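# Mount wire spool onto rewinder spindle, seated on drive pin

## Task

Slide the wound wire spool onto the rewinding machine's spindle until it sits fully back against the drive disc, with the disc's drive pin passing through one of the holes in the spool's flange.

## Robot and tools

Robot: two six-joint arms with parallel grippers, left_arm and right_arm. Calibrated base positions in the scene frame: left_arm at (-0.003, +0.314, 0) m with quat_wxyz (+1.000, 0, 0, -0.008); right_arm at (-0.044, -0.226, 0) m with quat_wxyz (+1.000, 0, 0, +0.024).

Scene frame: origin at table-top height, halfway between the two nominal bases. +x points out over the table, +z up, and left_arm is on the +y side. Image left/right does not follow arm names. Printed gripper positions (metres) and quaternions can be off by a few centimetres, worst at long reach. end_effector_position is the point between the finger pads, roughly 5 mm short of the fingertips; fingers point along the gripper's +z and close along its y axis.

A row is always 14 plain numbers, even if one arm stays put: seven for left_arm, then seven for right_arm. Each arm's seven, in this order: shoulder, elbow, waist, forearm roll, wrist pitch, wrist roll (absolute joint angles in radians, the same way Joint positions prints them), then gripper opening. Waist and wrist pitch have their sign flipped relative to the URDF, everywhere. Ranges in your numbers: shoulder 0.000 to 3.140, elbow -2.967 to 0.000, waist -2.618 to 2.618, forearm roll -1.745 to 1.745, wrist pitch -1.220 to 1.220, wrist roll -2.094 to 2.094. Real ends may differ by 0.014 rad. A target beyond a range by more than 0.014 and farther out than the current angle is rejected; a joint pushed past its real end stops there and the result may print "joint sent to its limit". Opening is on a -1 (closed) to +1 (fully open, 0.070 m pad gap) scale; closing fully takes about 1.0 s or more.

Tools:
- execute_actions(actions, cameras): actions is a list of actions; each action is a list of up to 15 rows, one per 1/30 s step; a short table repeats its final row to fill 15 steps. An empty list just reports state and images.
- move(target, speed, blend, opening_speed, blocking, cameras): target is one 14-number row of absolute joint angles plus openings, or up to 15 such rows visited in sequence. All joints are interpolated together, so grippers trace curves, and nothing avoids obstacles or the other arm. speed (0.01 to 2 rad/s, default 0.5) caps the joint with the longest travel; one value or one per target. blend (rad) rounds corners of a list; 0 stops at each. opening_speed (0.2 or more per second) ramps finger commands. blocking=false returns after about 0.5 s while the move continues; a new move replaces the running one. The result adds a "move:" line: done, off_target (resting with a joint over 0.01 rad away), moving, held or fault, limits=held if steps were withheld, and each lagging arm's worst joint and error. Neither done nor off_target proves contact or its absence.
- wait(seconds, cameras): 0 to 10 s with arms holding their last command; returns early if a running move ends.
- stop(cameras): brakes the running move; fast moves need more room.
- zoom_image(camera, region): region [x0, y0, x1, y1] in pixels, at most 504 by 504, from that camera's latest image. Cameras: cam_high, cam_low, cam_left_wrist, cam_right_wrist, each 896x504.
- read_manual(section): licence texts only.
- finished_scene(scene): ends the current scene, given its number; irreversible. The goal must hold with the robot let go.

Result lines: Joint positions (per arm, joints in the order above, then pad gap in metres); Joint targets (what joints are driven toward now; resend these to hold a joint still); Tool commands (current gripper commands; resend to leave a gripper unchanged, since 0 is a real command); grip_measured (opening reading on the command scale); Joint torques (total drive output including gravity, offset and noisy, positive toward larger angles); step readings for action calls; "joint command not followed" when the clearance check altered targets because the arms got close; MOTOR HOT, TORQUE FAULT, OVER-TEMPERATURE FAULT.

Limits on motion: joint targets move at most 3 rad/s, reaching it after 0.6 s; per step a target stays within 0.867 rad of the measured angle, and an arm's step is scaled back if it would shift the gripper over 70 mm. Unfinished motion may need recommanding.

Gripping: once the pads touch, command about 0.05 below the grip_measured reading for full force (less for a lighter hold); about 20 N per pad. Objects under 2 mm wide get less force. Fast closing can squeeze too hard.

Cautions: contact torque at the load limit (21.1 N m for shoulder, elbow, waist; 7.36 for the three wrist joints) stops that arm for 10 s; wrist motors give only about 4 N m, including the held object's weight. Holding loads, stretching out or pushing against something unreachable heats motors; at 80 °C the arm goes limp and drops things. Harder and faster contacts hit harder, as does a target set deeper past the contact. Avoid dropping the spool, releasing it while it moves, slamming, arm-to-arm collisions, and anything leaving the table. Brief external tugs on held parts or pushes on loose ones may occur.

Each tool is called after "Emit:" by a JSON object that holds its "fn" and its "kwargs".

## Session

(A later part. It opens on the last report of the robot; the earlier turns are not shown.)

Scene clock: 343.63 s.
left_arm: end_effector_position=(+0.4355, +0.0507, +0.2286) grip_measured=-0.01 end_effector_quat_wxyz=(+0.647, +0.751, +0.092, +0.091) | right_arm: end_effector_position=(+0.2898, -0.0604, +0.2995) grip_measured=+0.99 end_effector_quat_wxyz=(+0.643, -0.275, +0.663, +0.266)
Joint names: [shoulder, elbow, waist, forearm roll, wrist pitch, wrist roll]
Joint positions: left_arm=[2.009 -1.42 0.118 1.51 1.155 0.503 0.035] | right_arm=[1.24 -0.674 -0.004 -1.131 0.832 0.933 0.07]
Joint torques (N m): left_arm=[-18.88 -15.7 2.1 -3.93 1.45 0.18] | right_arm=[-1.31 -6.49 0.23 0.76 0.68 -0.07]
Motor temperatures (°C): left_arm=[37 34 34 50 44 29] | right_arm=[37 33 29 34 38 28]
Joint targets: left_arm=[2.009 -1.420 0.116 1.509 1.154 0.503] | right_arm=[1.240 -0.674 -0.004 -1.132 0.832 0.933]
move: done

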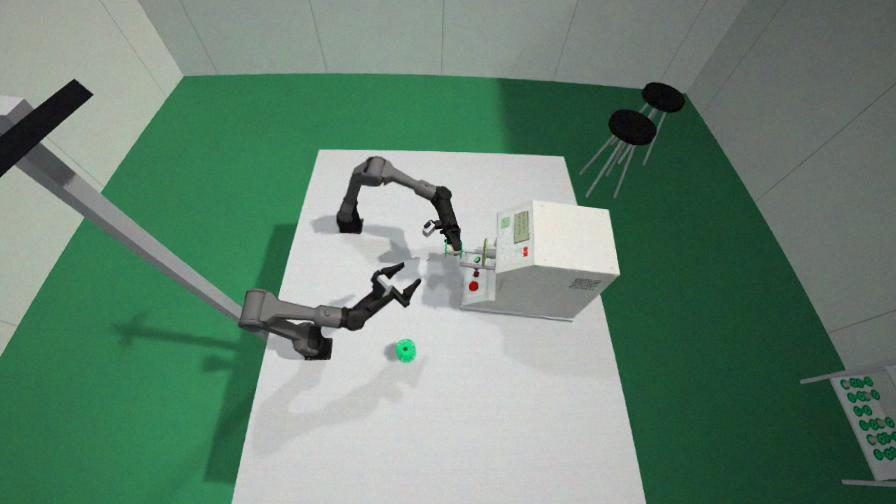

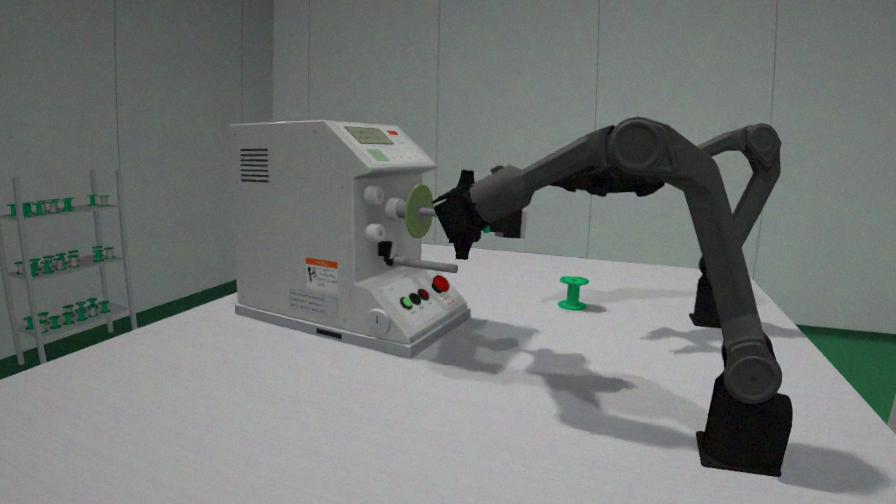

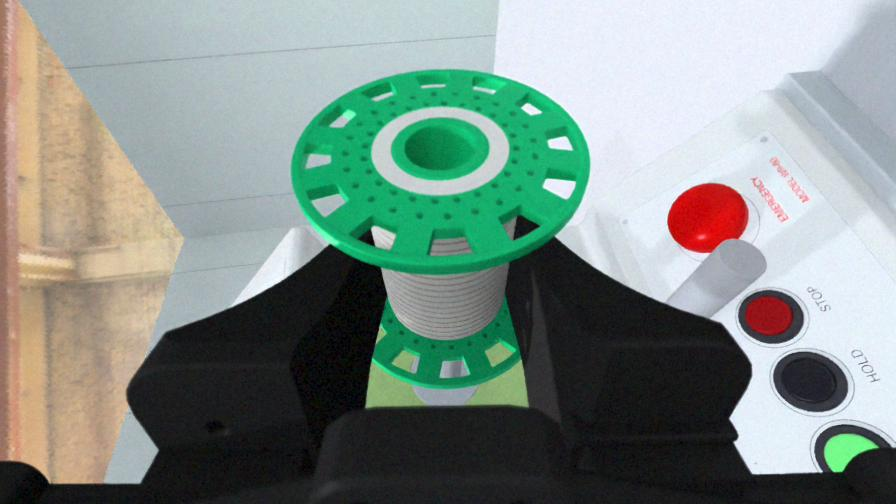

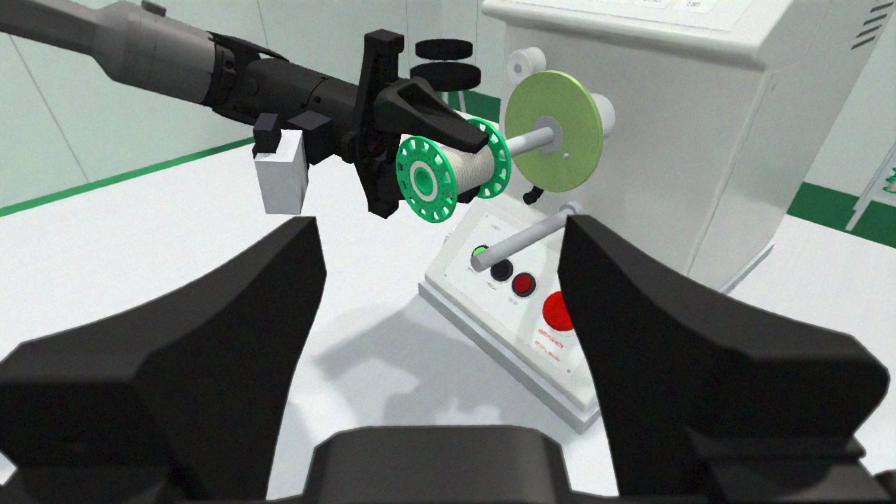

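Emit:
{"fn": "move", "kwargs": {"target": [2.008, -1.4123, 0.1164, 1.5054, 1.154, 0.5117, -0.03, 1.24, -0.674, -0.004, -1.132, 0.832, 0.933, 1], "speed": 0.05, "cameras": ["cam_high", "cam_right_wrist"]}}

Scene clock: 350.50 s.
left_arm: end_effector_position=(+0.4362, +0.0514, +0.2284) grip_measured=-0.01 end_effector_quat_wxyz=(+0.648, +0.750, +0.093, +0.094) | right_arm: end_effector_position=(+0.2898, -0.0604, +0.2995) grip_measured=+0.99 end_effector_quat_wxyz=(+0.643, -0.275, +0.663, +0.266)
Joint names: [shoulder, elbow, waist, forearm roll, wrist pitch, wrist roll]
Joint positions: left_arm=[2.008 -1.414 0.117 1.503 1.153 0.512 0.035] | right_arm=[1.24 -0.674 -0.004 -1.131 0.832 0.933 0.07]
Joint torques (N m): left_arm=[-16.31 -9.38 -1.1 -2.42 1.06 0.19] | right_arm=[-1.34 -6.49 0.1 0.75 0.69 -0.06]
Motor temperatures (°C): left_arm=[38 34 34 53 43 29] | right_arm=[37 33 29 34 38 28]
Joint targets: left_arm=[2.008 -1.412 0.116 1.505 1.154 0.512] | right_arm=[1.240 -0.674 -0.004 -1.132 0.832 0.933]
move: done
Images, in order (width x height): cam_high 896x504, cam_right_wrist 896x504.

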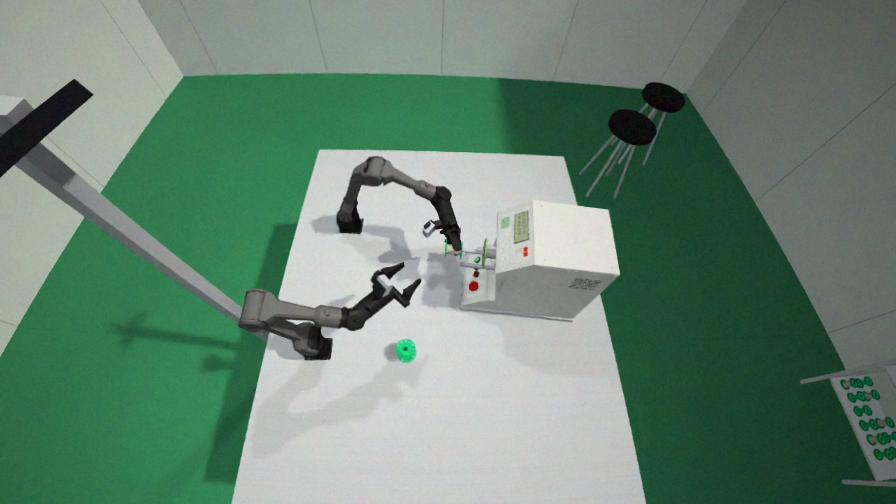

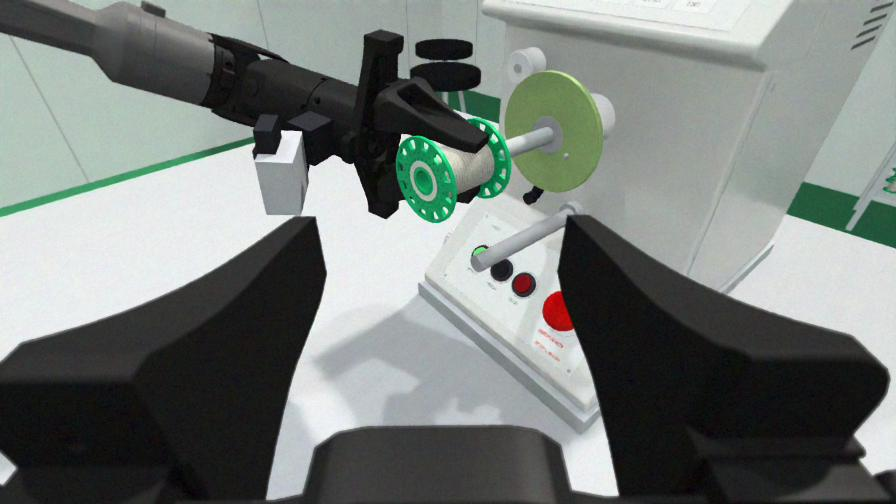

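Emit:
{"fn": "move", "kwargs": {"target": [2.008, -1.414, 0.117, 1.504, 1.153, 0.512, 0.05, 1.24, -0.674, -0.004, -1.132, 0.832, 0.933, 1], "speed": 0.05, "opening_speed": 0.2, "cameras": ["cam_high", "cam_right_wrist", "cam_left_wrist"]}}

Emit:
{"fn": "zoom_image", "kwargs": {"camera": "cam_right_wrist", "region": [360, 80, 560, 240]}}

Emit:
{"fn": "zoom_image", "kwargs": {"camera": "cam_high", "region": [420, 225, 500, 275]}}

Emit:
{"fn": "zoom_image", "kwargs": {"camera": "cam_left_wrist", "region": [290, 60, 600, 400]}}

Scene clock: 354.87 s.
left_arm: end_effector_position=(+0.4356, +0.0513, +0.2283) grip_measured=+0.05 end_effector_quat_wxyz=(+0.648, +0.751, +0.093, +0.093) | right_arm: end_effector_position=(+0.2898, -0.0604, +0.2995) grip_measured=+0.99 end_effector_quat_wxyz=(+0.643, -0.275, +0.663, +0.266)
Joint names: [shoulder, elbow, waist, forearm roll, wrist pitch, wrist roll]
Joint positions: left_arm=[2.007 -1.414 0.117 1.505 1.153 0.512 0.037] | right_arm=[1.24 -0.674 -0.004 -1.131 0.832 0.933 0.07]
Joint torques (N m): left_arm=[-9.12 -8.15 1.07 -1.18 0.42 0.02] | right_arm=[-1.36 -6.44 0.02 0.73 0.71 -0.05]
Motor temperatures (°C): left_arm=[38 34 34 51 42 29] | right_arm=[37 33 29 34 38 28]
Joint targets: left_arm=[2.008 -1.414 0.117 1.504 1.153 0.512] | right_arm=[1.240 -0.674 -0.004 -1.132 0.832 0.933]
move: done
Images, in order (width x height): cam_high 896x504, cam_left_wrist 896x504, cam_right_wrist 896x504.

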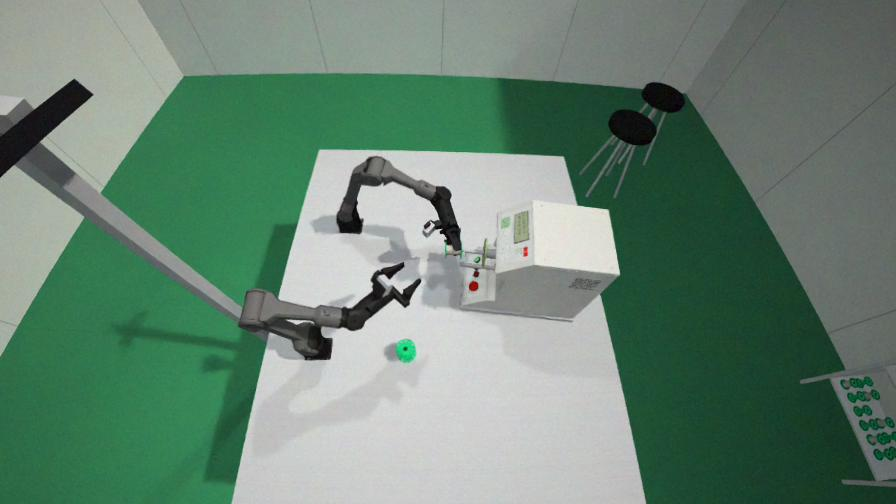

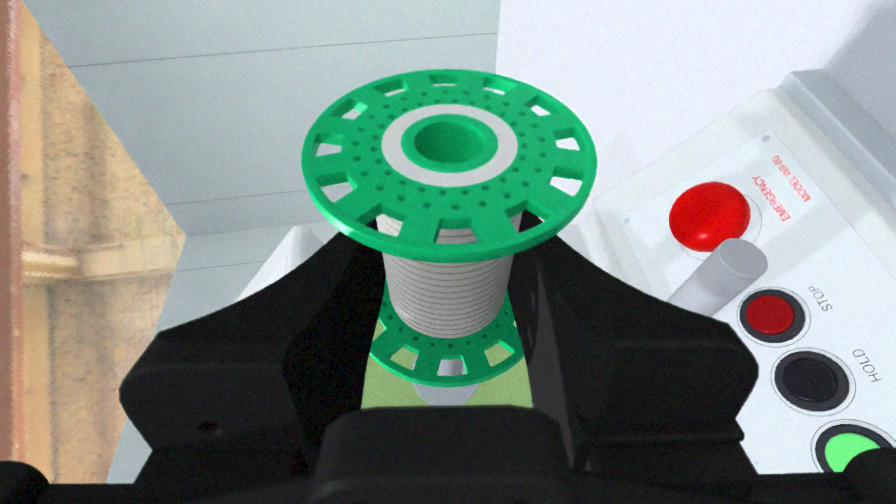

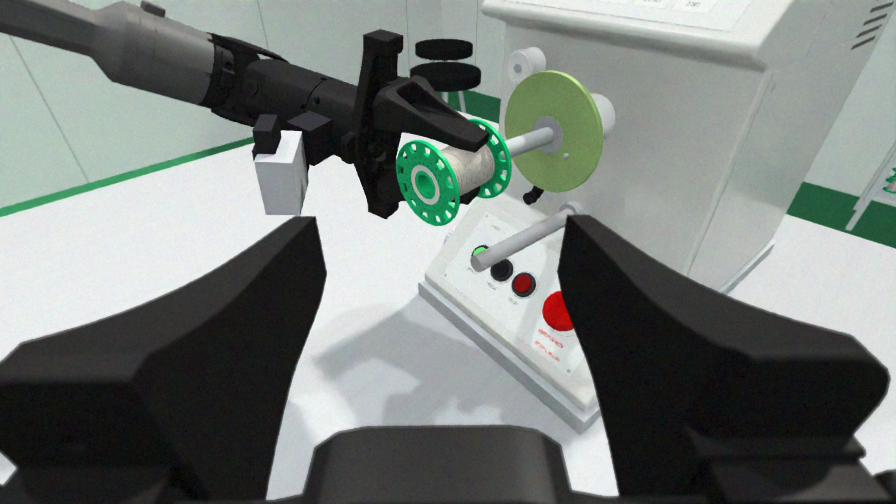

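Scaled by 2.520 from the camera's 896x504 image, which has a finer 1280x720 frame.

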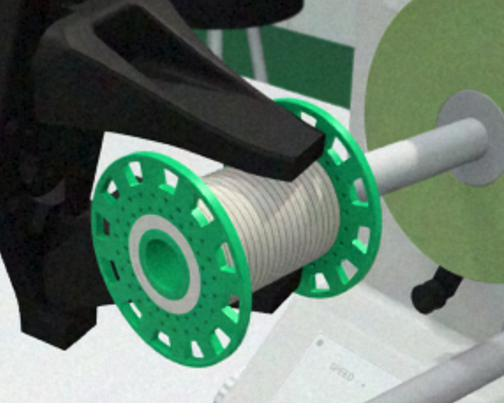

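Scaled by 6.300 from the camera's 896x504 image, which has a finer 1280x720 frame.

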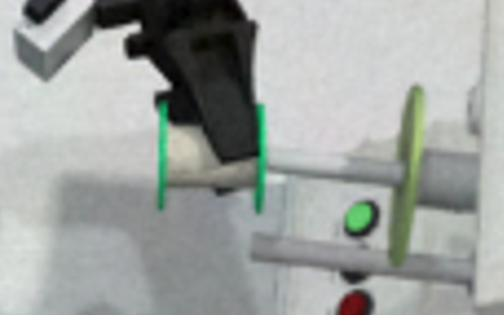

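Scaled by 1.482 from the camera's 896x504 image, which has a finer 1280x720 frame.

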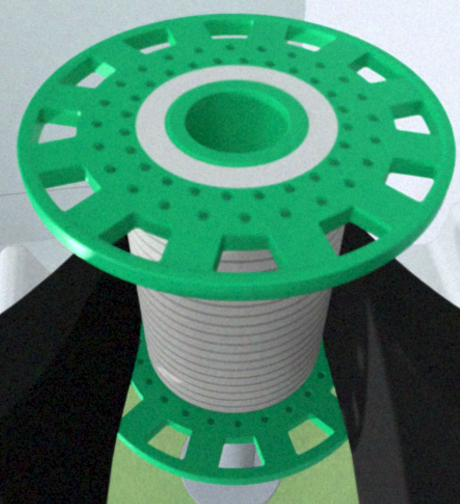

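Emit:
{"fn": "move", "kwargs": {"target": [[2.007, -1.416, 0.115, 1.508, 1.1545, 0.506, 0.05, 1.24, -0.674, -0.004, -1.132, 0.832, 0.933, 1],[2.007, -1.416, 0.115, 1.508, 1.1545, 0.506, -0.02, 1.24, -0.674, -0.004, -1.132, 0.832, 0.933, 1]], "speed": 0.05, "opening_speed": 0.2, "cameras": ["cam_high", "cam_right_wrist", "cam_left_wrist"]}}

Emit:
{"fn": "zoom_image", "kwargs": {"camera": "cam_right_wrist", "region": [360, 80, 560, 240]}}

Emit:
{"fn": "zoom_image", "kwargs": {"camera": "cam_high", "region": [420, 225, 500, 275]}}

Emit:
{"fn": "zoom_image", "kwargs": {"camera": "cam_left_wrist", "region": [290, 60, 600, 400]}}

Scene clock: 364.67 s.
left_arm: end_effector_position=(+0.4358, +0.0520, +0.2277) grip_measured=+0.00 end_effector_quat_wxyz=(+0.647, +0.751, +0.093, +0.092) | right_arm: end_effector_position=(+0.2898, -0.0604, +0.2995) grip_measured=+0.99 end_effector_quat_wxyz=(+0.643, -0.275, +0.663, +0.266)
Joint names: [shoulder, elbow, waist, forearm roll, wrist pitch, wrist roll]
Joint positions: left_arm=[2.008 -1.415 0.115 1.509 1.154 0.507 0.035] | right_arm=[1.24 -0.674 -0.004 -1.131 0.832 0.933 0.07]
Joint torques (N m): left_arm=[-12.3 -8.05 -0.19 -2.07 0.6 -0.15] | right_arm=[-1.39 -6.4 0.02 0.72 0.73 -0.04]
Motor temperatures (°C): left_arm=[37 34 34 48 39 29] | right_arm=[37 33 29 34 38 28]
Joint targets: left_arm=[2.007 -1.416 0.115 1.508 1.155 0.506] | right_arm=[1.240 -0.674 -0.004 -1.132 0.832 0.933]
move: done
Images, in order (width x height): cam_high 896x504, cam_left_wrist 896x504, cam_right_wrist 896x504.

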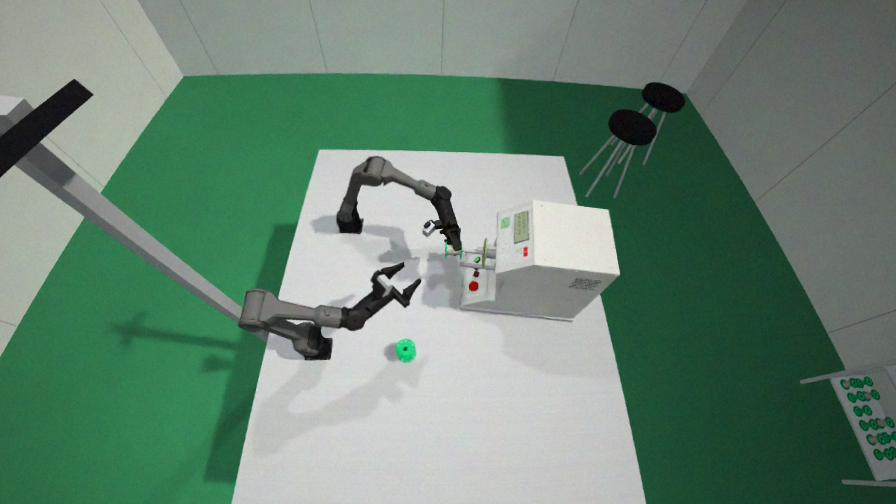

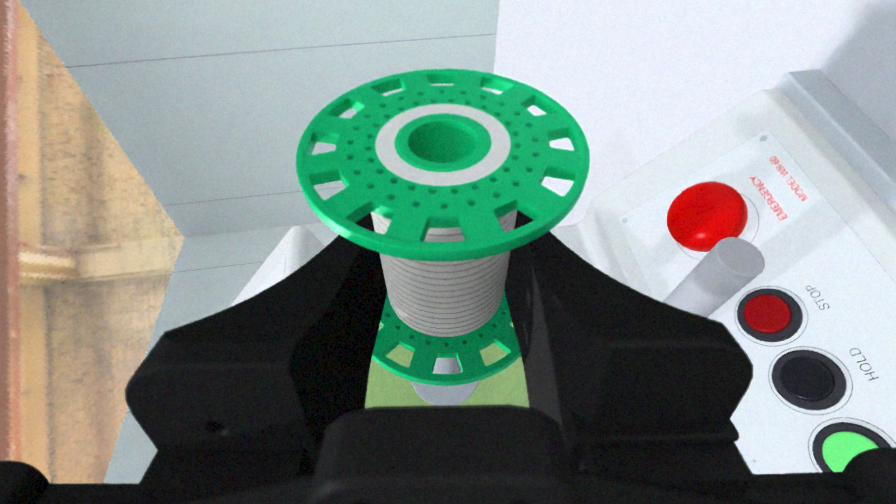

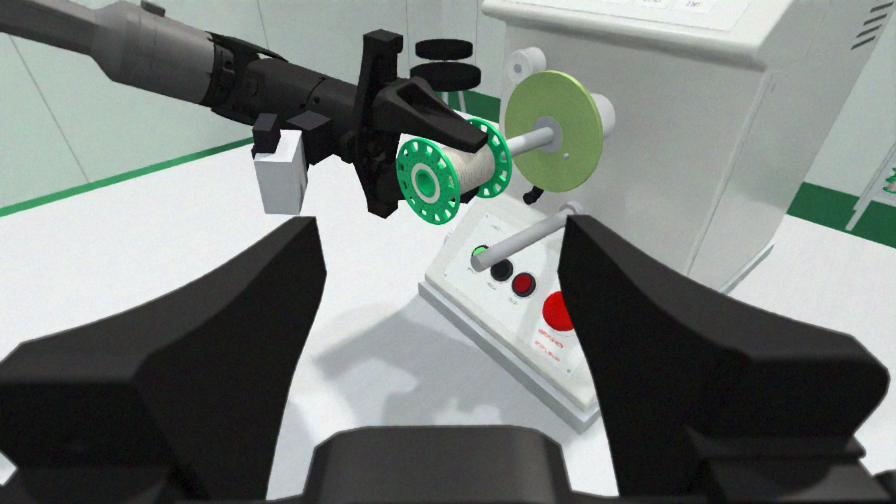

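Scaled by 2.520 from the camera's 896x504 image, which has a finer 1280x720 frame.

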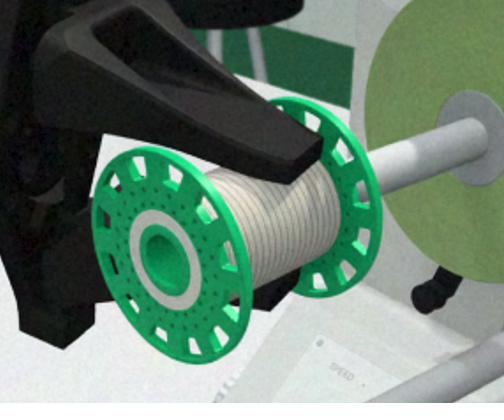

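Scaled by 6.300 from the camera's 896x504 image, which has a finer 1280x720 frame.

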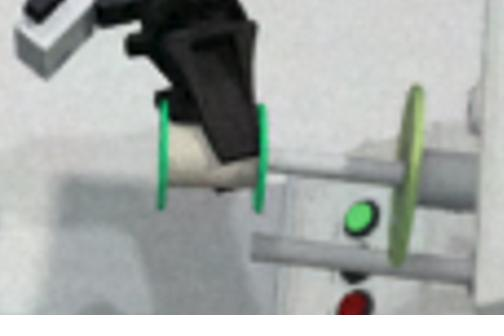

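Scaled by 1.482 from the camera's 896x504 image, which has a finer 1280x720 frame.

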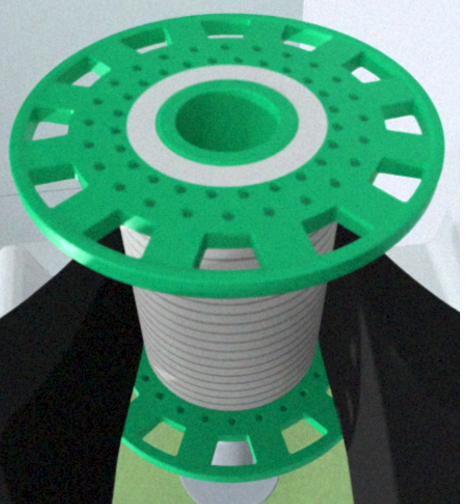

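Emit:
{"fn": "move", "kwargs": {"target": [2.0096, -1.4158, 0.1152, 1.5066, 1.1547, 0.508, -0.02, 1.24, -0.674, -0.004, -1.132, 0.832, 0.933, 1], "speed": 0.02, "cameras": ["cam_right_wrist"]}}

Scene clock: 368.53 s.
left_arm: end_effector_position=(+0.4359, +0.0520, +0.2283) grip_measured=+0.00 end_effector_quat_wxyz=(+0.648, +0.751, +0.093, +0.092) | right_arm: end_effector_position=(+0.2898, -0.0604, +0.2995) grip_measured=+0.99 end_effector_quat_wxyz=(+0.643, -0.275, +0.663, +0.266)
Joint names: [shoulder, elbow, waist, forearm roll, wrist pitch, wrist roll]
Joint positions: left_arm=[2.008 -1.415 0.115 1.507 1.155 0.508 0.035] | right_arm=[1.24 -0.674 -0.004 -1.131 0.832 0.933 0.07]
Joint torques (N m): left_arm=[-13.19 -11.61 0.16 -3.04 0.8 0.29] | right_arm=[-1.38 -6.43 0.05 0.71 0.73 -0.02]
Motor temperatures (°C): left_arm=[37 33 34 48 39 29] | right_arm=[37 33 29 34 38 28]
Joint targets: left_arm=[2.010 -1.416 0.115 1.507 1.155 0.508] | right_arm=[1.240 -0.674 -0.004 -1.132 0.832 0.933]
move: done
Images, in order (width x height): cam_right_wrist 896x504.

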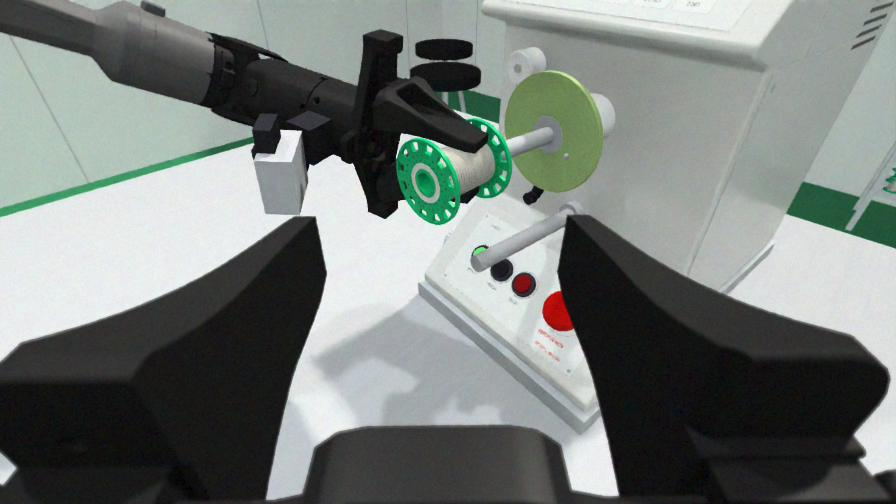

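Emit:
{"fn": "move", "kwargs": {"target": [[2.008, -1.414, 0.116, 1.505, 1.153, 0.511, 0.08, 1.24, -0.674, -0.004, -1.132, 0.832, 0.933, 1],[2.057, -1.499, 0.1154, 1.5226, 1.1525, 0.469, 0.08, 1.24, -0.674, -0.004, -1.132, 0.832, 0.933, 1]], "speed": 0.04, "opening_speed": 0.2, "cameras": ["cam_high", "cam_right_wrist", "cam_left_wrist"]}}

Emit:
{"fn": "zoom_image", "kwargs": {"camera": "cam_right_wrist", "region": [360, 80, 560, 240]}}

Emit:
{"fn": "zoom_image", "kwargs": {"camera": "cam_high", "region": [420, 225, 500, 275]}}

Emit:
{"fn": "zoom_image", "kwargs": {"camera": "cam_left_wrist", "region": [290, 60, 600, 400]}}

Scene clock: 378.43 s.
left_arm: end_effector_position=(+0.4507, +0.0496, +0.2282) grip_measured=+0.08 end_effector_quat_wxyz=(+0.647, +0.751, +0.094, +0.092) | right_arm: end_effector_position=(+0.2898, -0.0604, +0.2995) grip_measured=+0.99 end_effector_quat_wxyz=(+0.643, -0.275, +0.663, +0.266)
Joint names: [shoulder, elbow, waist, forearm roll, wrist pitch, wrist roll]
Joint positions: left_arm=[2.057 -1.499 0.116 1.522 1.152 0.469 0.038] | right_arm=[1.24 -0.674 -0.004 -1.131 0.832 0.933 0.07]
Joint torques (N m): left_arm=[-8.89 -7.18 0.04 -0.94 0.24 -0.19] | right_arm=[-1.38 -6.36 0.03 0.68 0.77 -0.03]
Motor temperatures (°C): left_arm=[36 33 34 46 37 29] | right_arm=[37 33 29 34 38 28]
Joint targets: left_arm=[2.057 -1.499 0.115 1.523 1.152 0.469] | right_arm=[1.240 -0.674 -0.004 -1.132 0.832 0.933]
move: done
Images, in order (width x height): cam_high 896x504, cam_left_wrist 896x504, cam_right_wrist 896x504.

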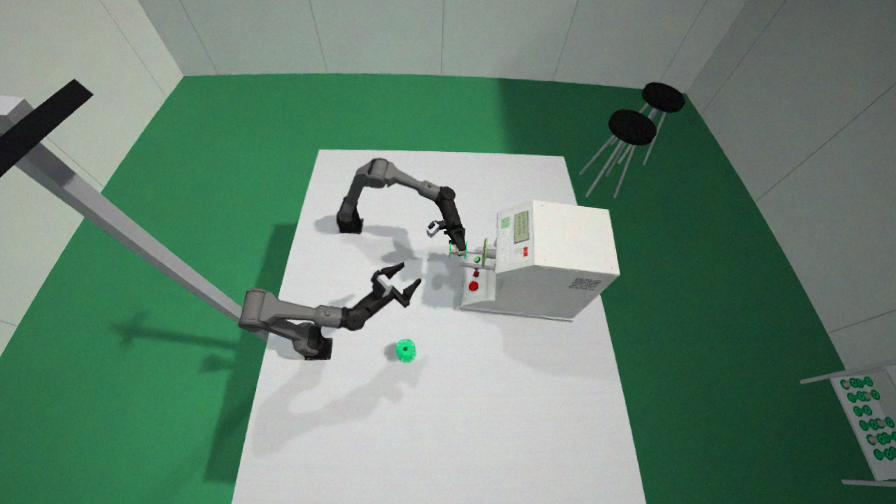

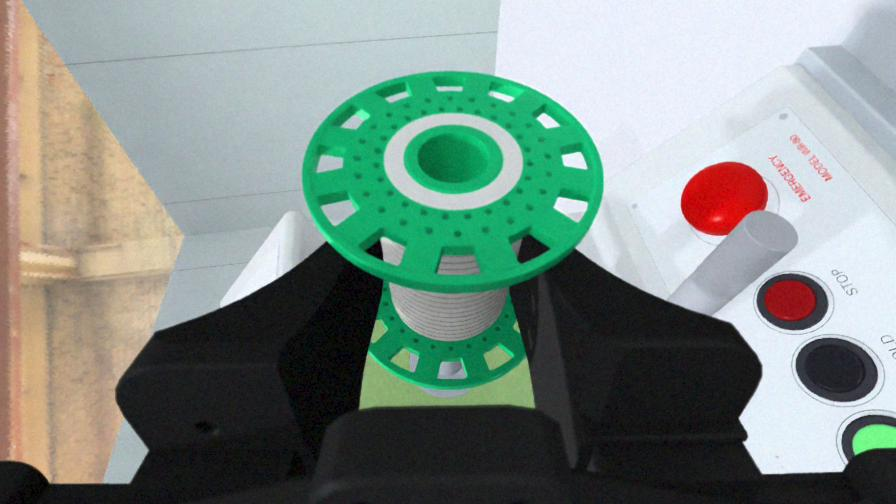

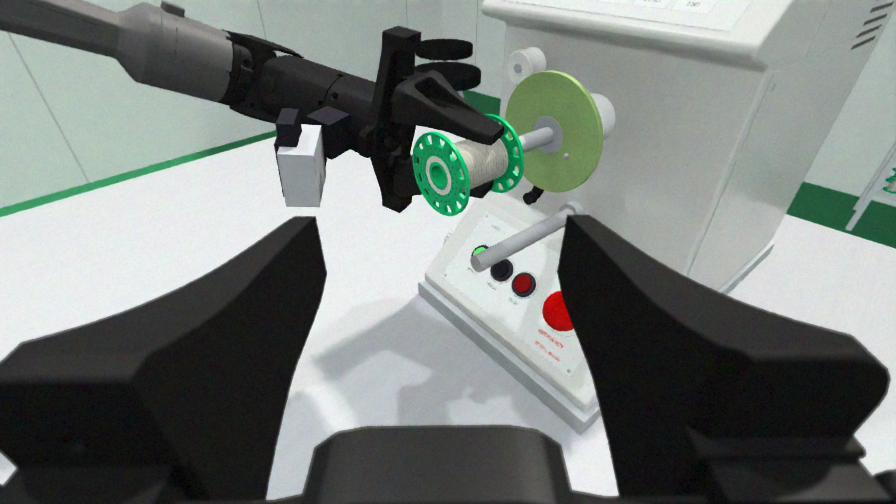

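Scaled by 2.520 from the camera's 896x504 image, which has a finer 1280x720 frame.

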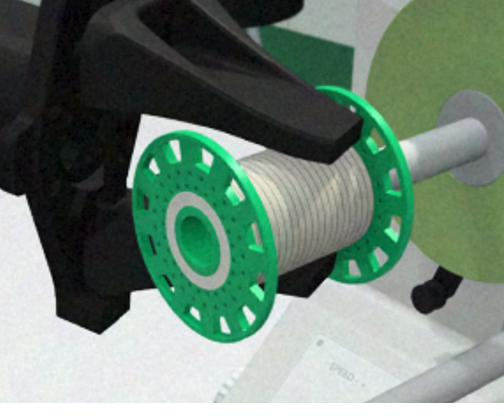

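Scaled by 6.300 from the camera's 896x504 image, which has a finer 1280x720 frame.

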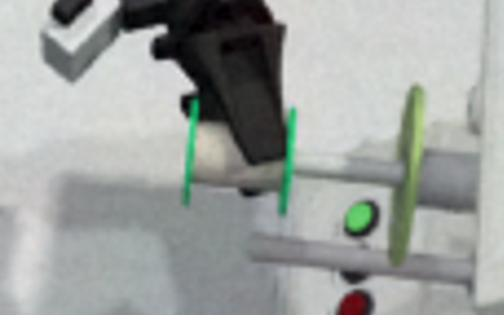

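Scaled by 1.482 from the camera's 896x504 image, which has a finer 1280x720 frame.

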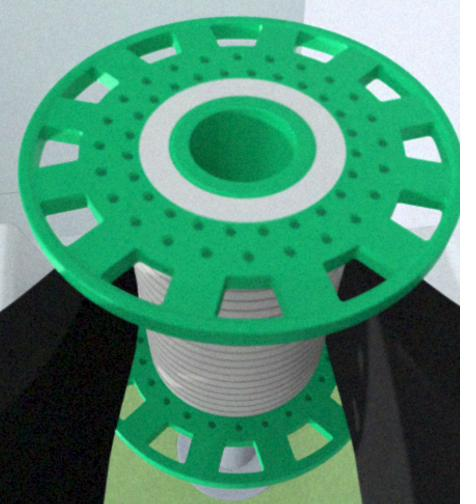

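Emit:
{"fn": "move", "kwargs": {"target": [[2.109, -1.589, 0.1145, 1.540, 1.152, 0.428, 0.08, 1.24, -0.674, -0.004, -1.132, 0.832, 0.933, 1],[2.163, -1.6845, 0.114, 1.5586, 1.1514, 0.383, 0.08, 1.24, -0.674, -0.004, -1.132, 0.832, 0.933, 1]], "speed": 0.04, "blend": 0.02, "cameras": ["cam_high", "cam_right_wrist", "cam_left_wrist"]}}

Emit:
{"fn": "zoom_image", "kwargs": {"camera": "cam_right_wrist", "region": [400, 80, 600, 240]}}

Emit:
{"fn": "zoom_image", "kwargs": {"camera": "cam_high", "region": [420, 225, 500, 275]}}

Emit:
{"fn": "zoom_image", "kwargs": {"camera": "cam_left_wrist", "region": [290, 60, 600, 400]}}

Scene clock: 387.30 s.
left_arm: end_effector_position=(+0.4807, +0.0464, +0.2287) grip_measured=+0.08 end_effector_quat_wxyz=(+0.648, +0.751, +0.093, +0.093) | right_arm: end_effector_position=(+0.2898, -0.0604, +0.2995) grip_measured=+0.99 end_effector_quat_wxyz=(+0.643, -0.275, +0.663, +0.266)
Joint names: [shoulder, elbow, waist, forearm roll, wrist pitch, wrist roll]
Joint positions: left_arm=[2.162 -1.685 0.114 1.558 1.152 0.383 0.038] | right_arm=[1.24 -0.674 -0.004 -1.131 0.832 0.933 0.07]
Joint torques (N m): left_arm=[-10.21 -7.68 -0.24 -1.06 0.26 -0.15] | right_arm=[-1.4 -6.31 0.06 0.65 0.8 -0.04]
Motor temperatures (°C): left_arm=[36 33 34 44 36 29] | right_arm=[37 33 29 34 38 28]
Joint targets: left_arm=[2.163 -1.684 0.114 1.559 1.151 0.383] | right_arm=[1.240 -0.674 -0.004 -1.132 0.832 0.933]
move: done
Images, in order (width x height): cam_high 896x504, cam_left_wrist 896x504, cam_right_wrist 896x504.

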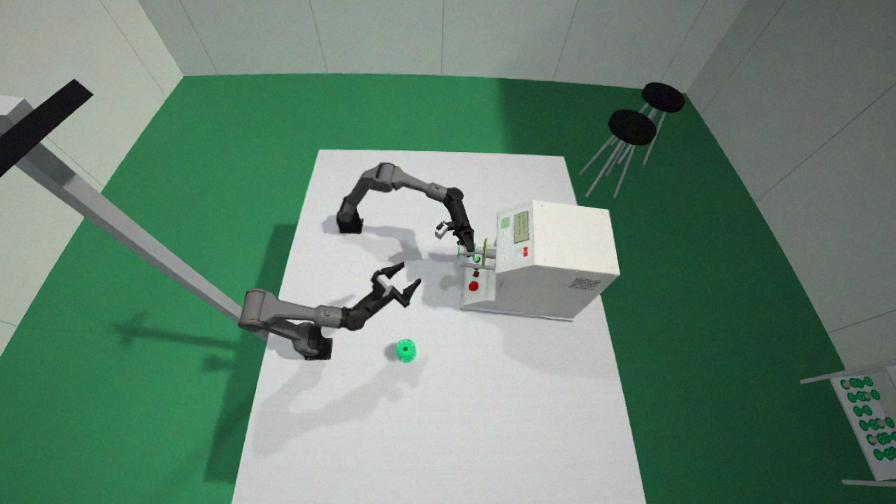

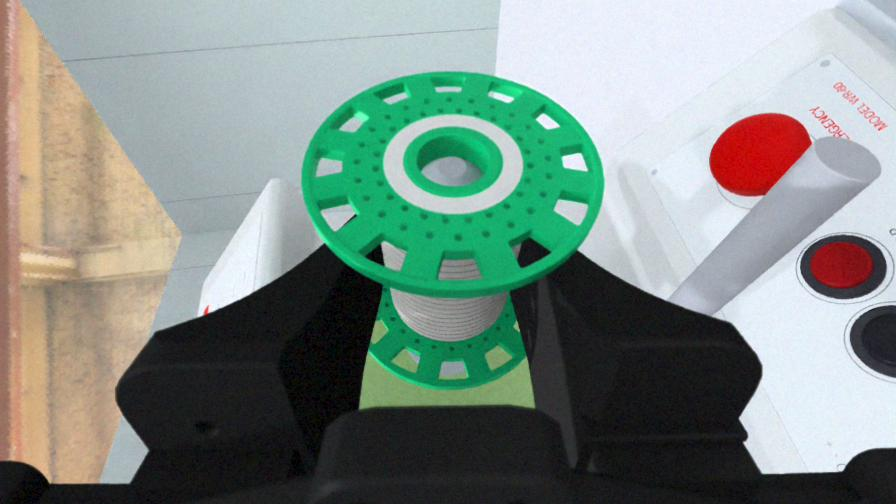

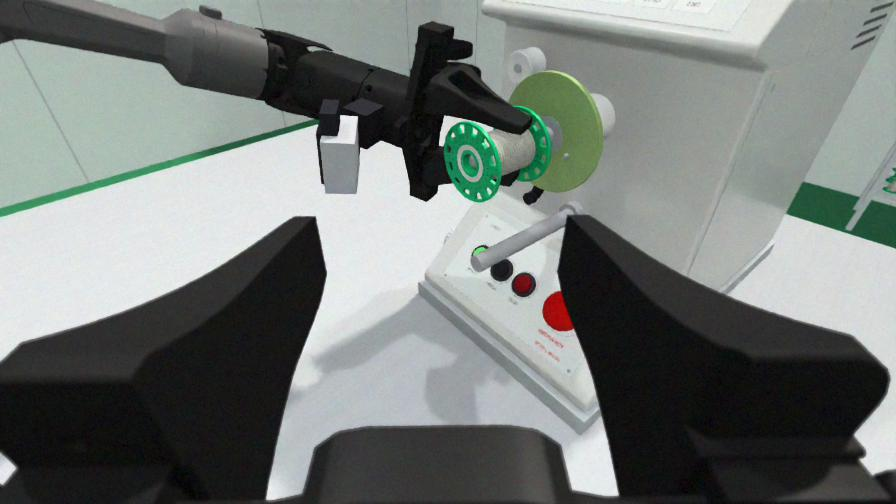

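Scaled by 2.520 from the camera's 896x504 image, which has a finer 1280x720 frame.

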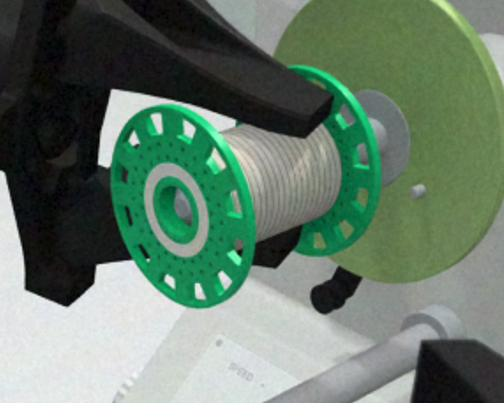

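Scaled by 6.300 from the camera's 896x504 image, which has a finer 1280x720 frame.

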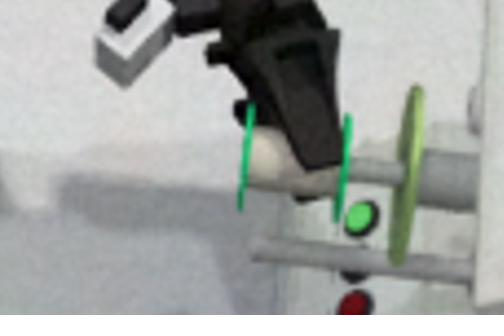

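Scaled by 1.482 from the camera's 896x504 image, which has a finer 1280x720 frame.

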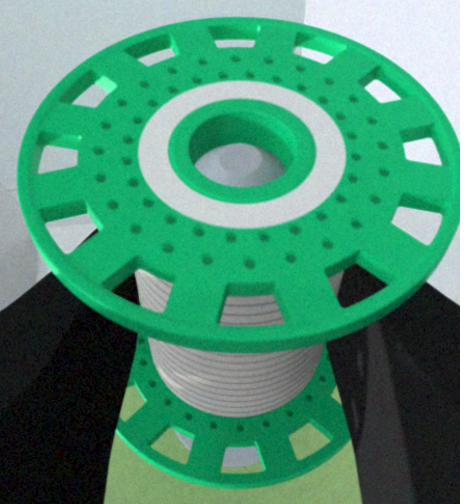

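Emit:
{"fn": "move", "kwargs": {"target": [2.220, -1.788, 0.1133, 1.580, 1.152, 0.3315, 0.08, 1.24, -0.674, -0.004, -1.132, 0.832, 0.933, 1], "speed": 0.04, "cameras": ["cam_high", "cam_right_wrist", "cam_left_wrist"]}}

Emit:
{"fn": "zoom_image", "kwargs": {"camera": "cam_right_wrist", "region": [430, 60, 610, 210]}}

Emit:
{"fn": "zoom_image", "kwargs": {"camera": "cam_high", "region": [420, 225, 500, 275]}}

Emit:
{"fn": "zoom_image", "kwargs": {"camera": "cam_left_wrist", "region": [290, 60, 600, 400]}}

Scene clock: 392.97 s.
left_arm: end_effector_position=(+0.4958, +0.0448, +0.2283) grip_measured=+0.08 end_effector_quat_wxyz=(+0.647, +0.751, +0.093, +0.092) | right_arm: end_effector_position=(+0.2898, -0.0604, +0.2995) grip_measured=+0.99 end_effector_quat_wxyz=(+0.643, -0.275, +0.663, +0.266)
Joint names: [shoulder, elbow, waist, forearm roll, wrist pitch, wrist roll]
Joint positions: left_arm=[2.22 -1.788 0.113 1.58 1.152 0.331 0.038] | right_arm=[1.24 -0.674 -0.004 -1.131 0.832 0.933 0.07]
Joint torques (N m): left_arm=[-10.81 -7.83 -0.2 -1.12 0.31 -0.15] | right_arm=[-1.4 -6.3 0.02 0.67 0.81 -0.05]
Motor temperatures (°C): left_arm=[36 33 34 43 36 29] | right_arm=[37 33 29 34 38 28]
Joint targets: left_arm=[2.220 -1.788 0.113 1.580 1.152 0.332] | right_arm=[1.240 -0.674 -0.004 -1.132 0.832 0.933]
move: done
Images, in order (width x height): cam_high 896x504, cam_left_wrist 896x504, cam_right_wrist 896x504.

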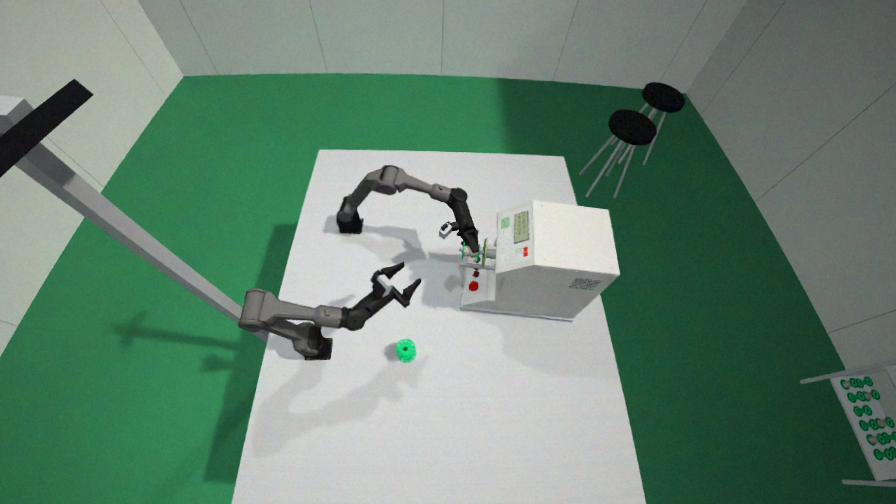

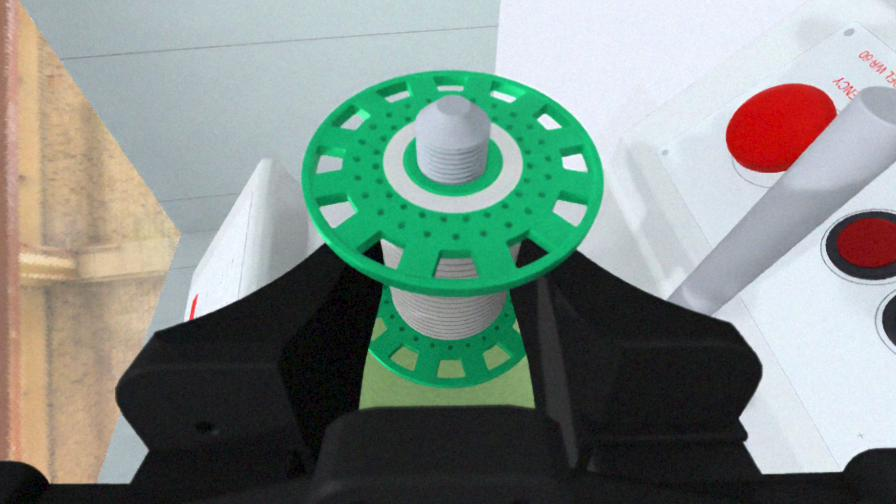

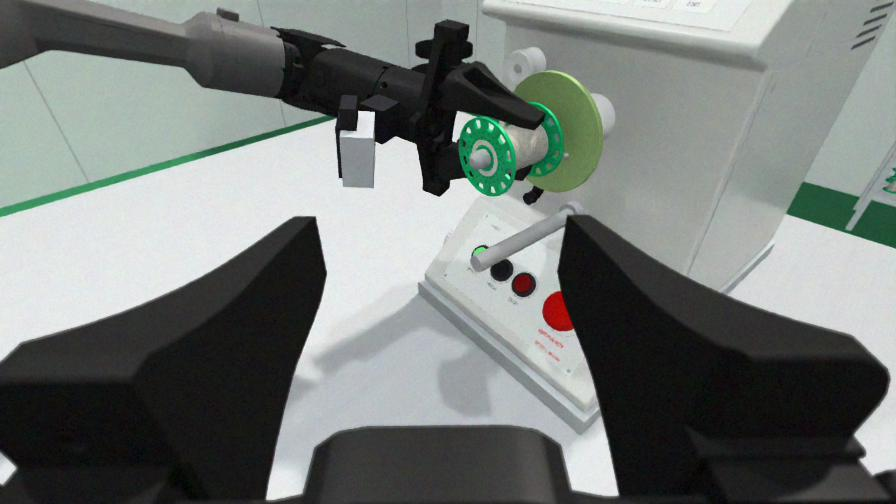

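Scaled by 2.800 from the camera's 896x504 image, which has a finer 1280x720 frame.

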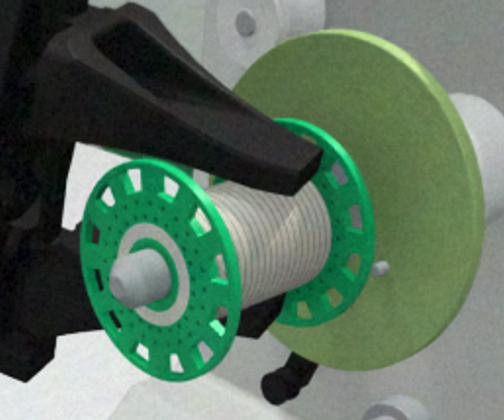

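Scaled by 6.300 from the camera's 896x504 image, which has a finer 1280x720 frame.

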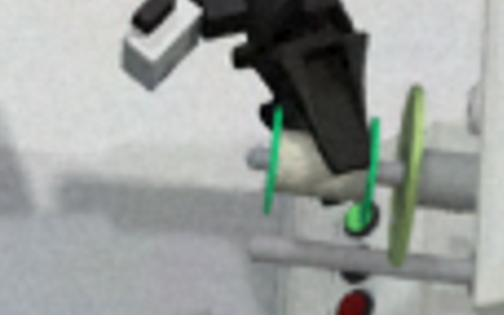

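Scaled by 1.482 from the camera's 896x504 image, which has a finer 1280x720 frame.

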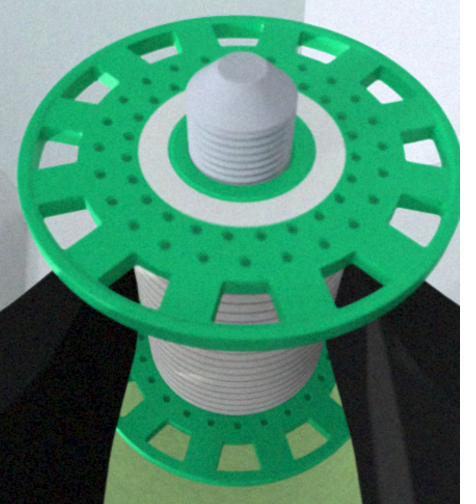

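Emit:
{"fn": "zoom_image", "kwargs": {"camera": "cam_right_wrist", "region": [450, 90, 590, 200]}}

Scaled by 3.600 from the camera's 896x504 image, which has a finer 1280x720 frame.

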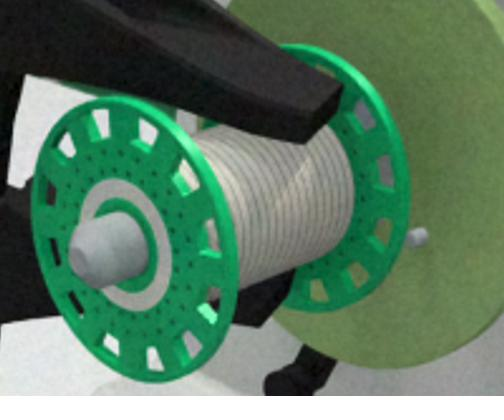

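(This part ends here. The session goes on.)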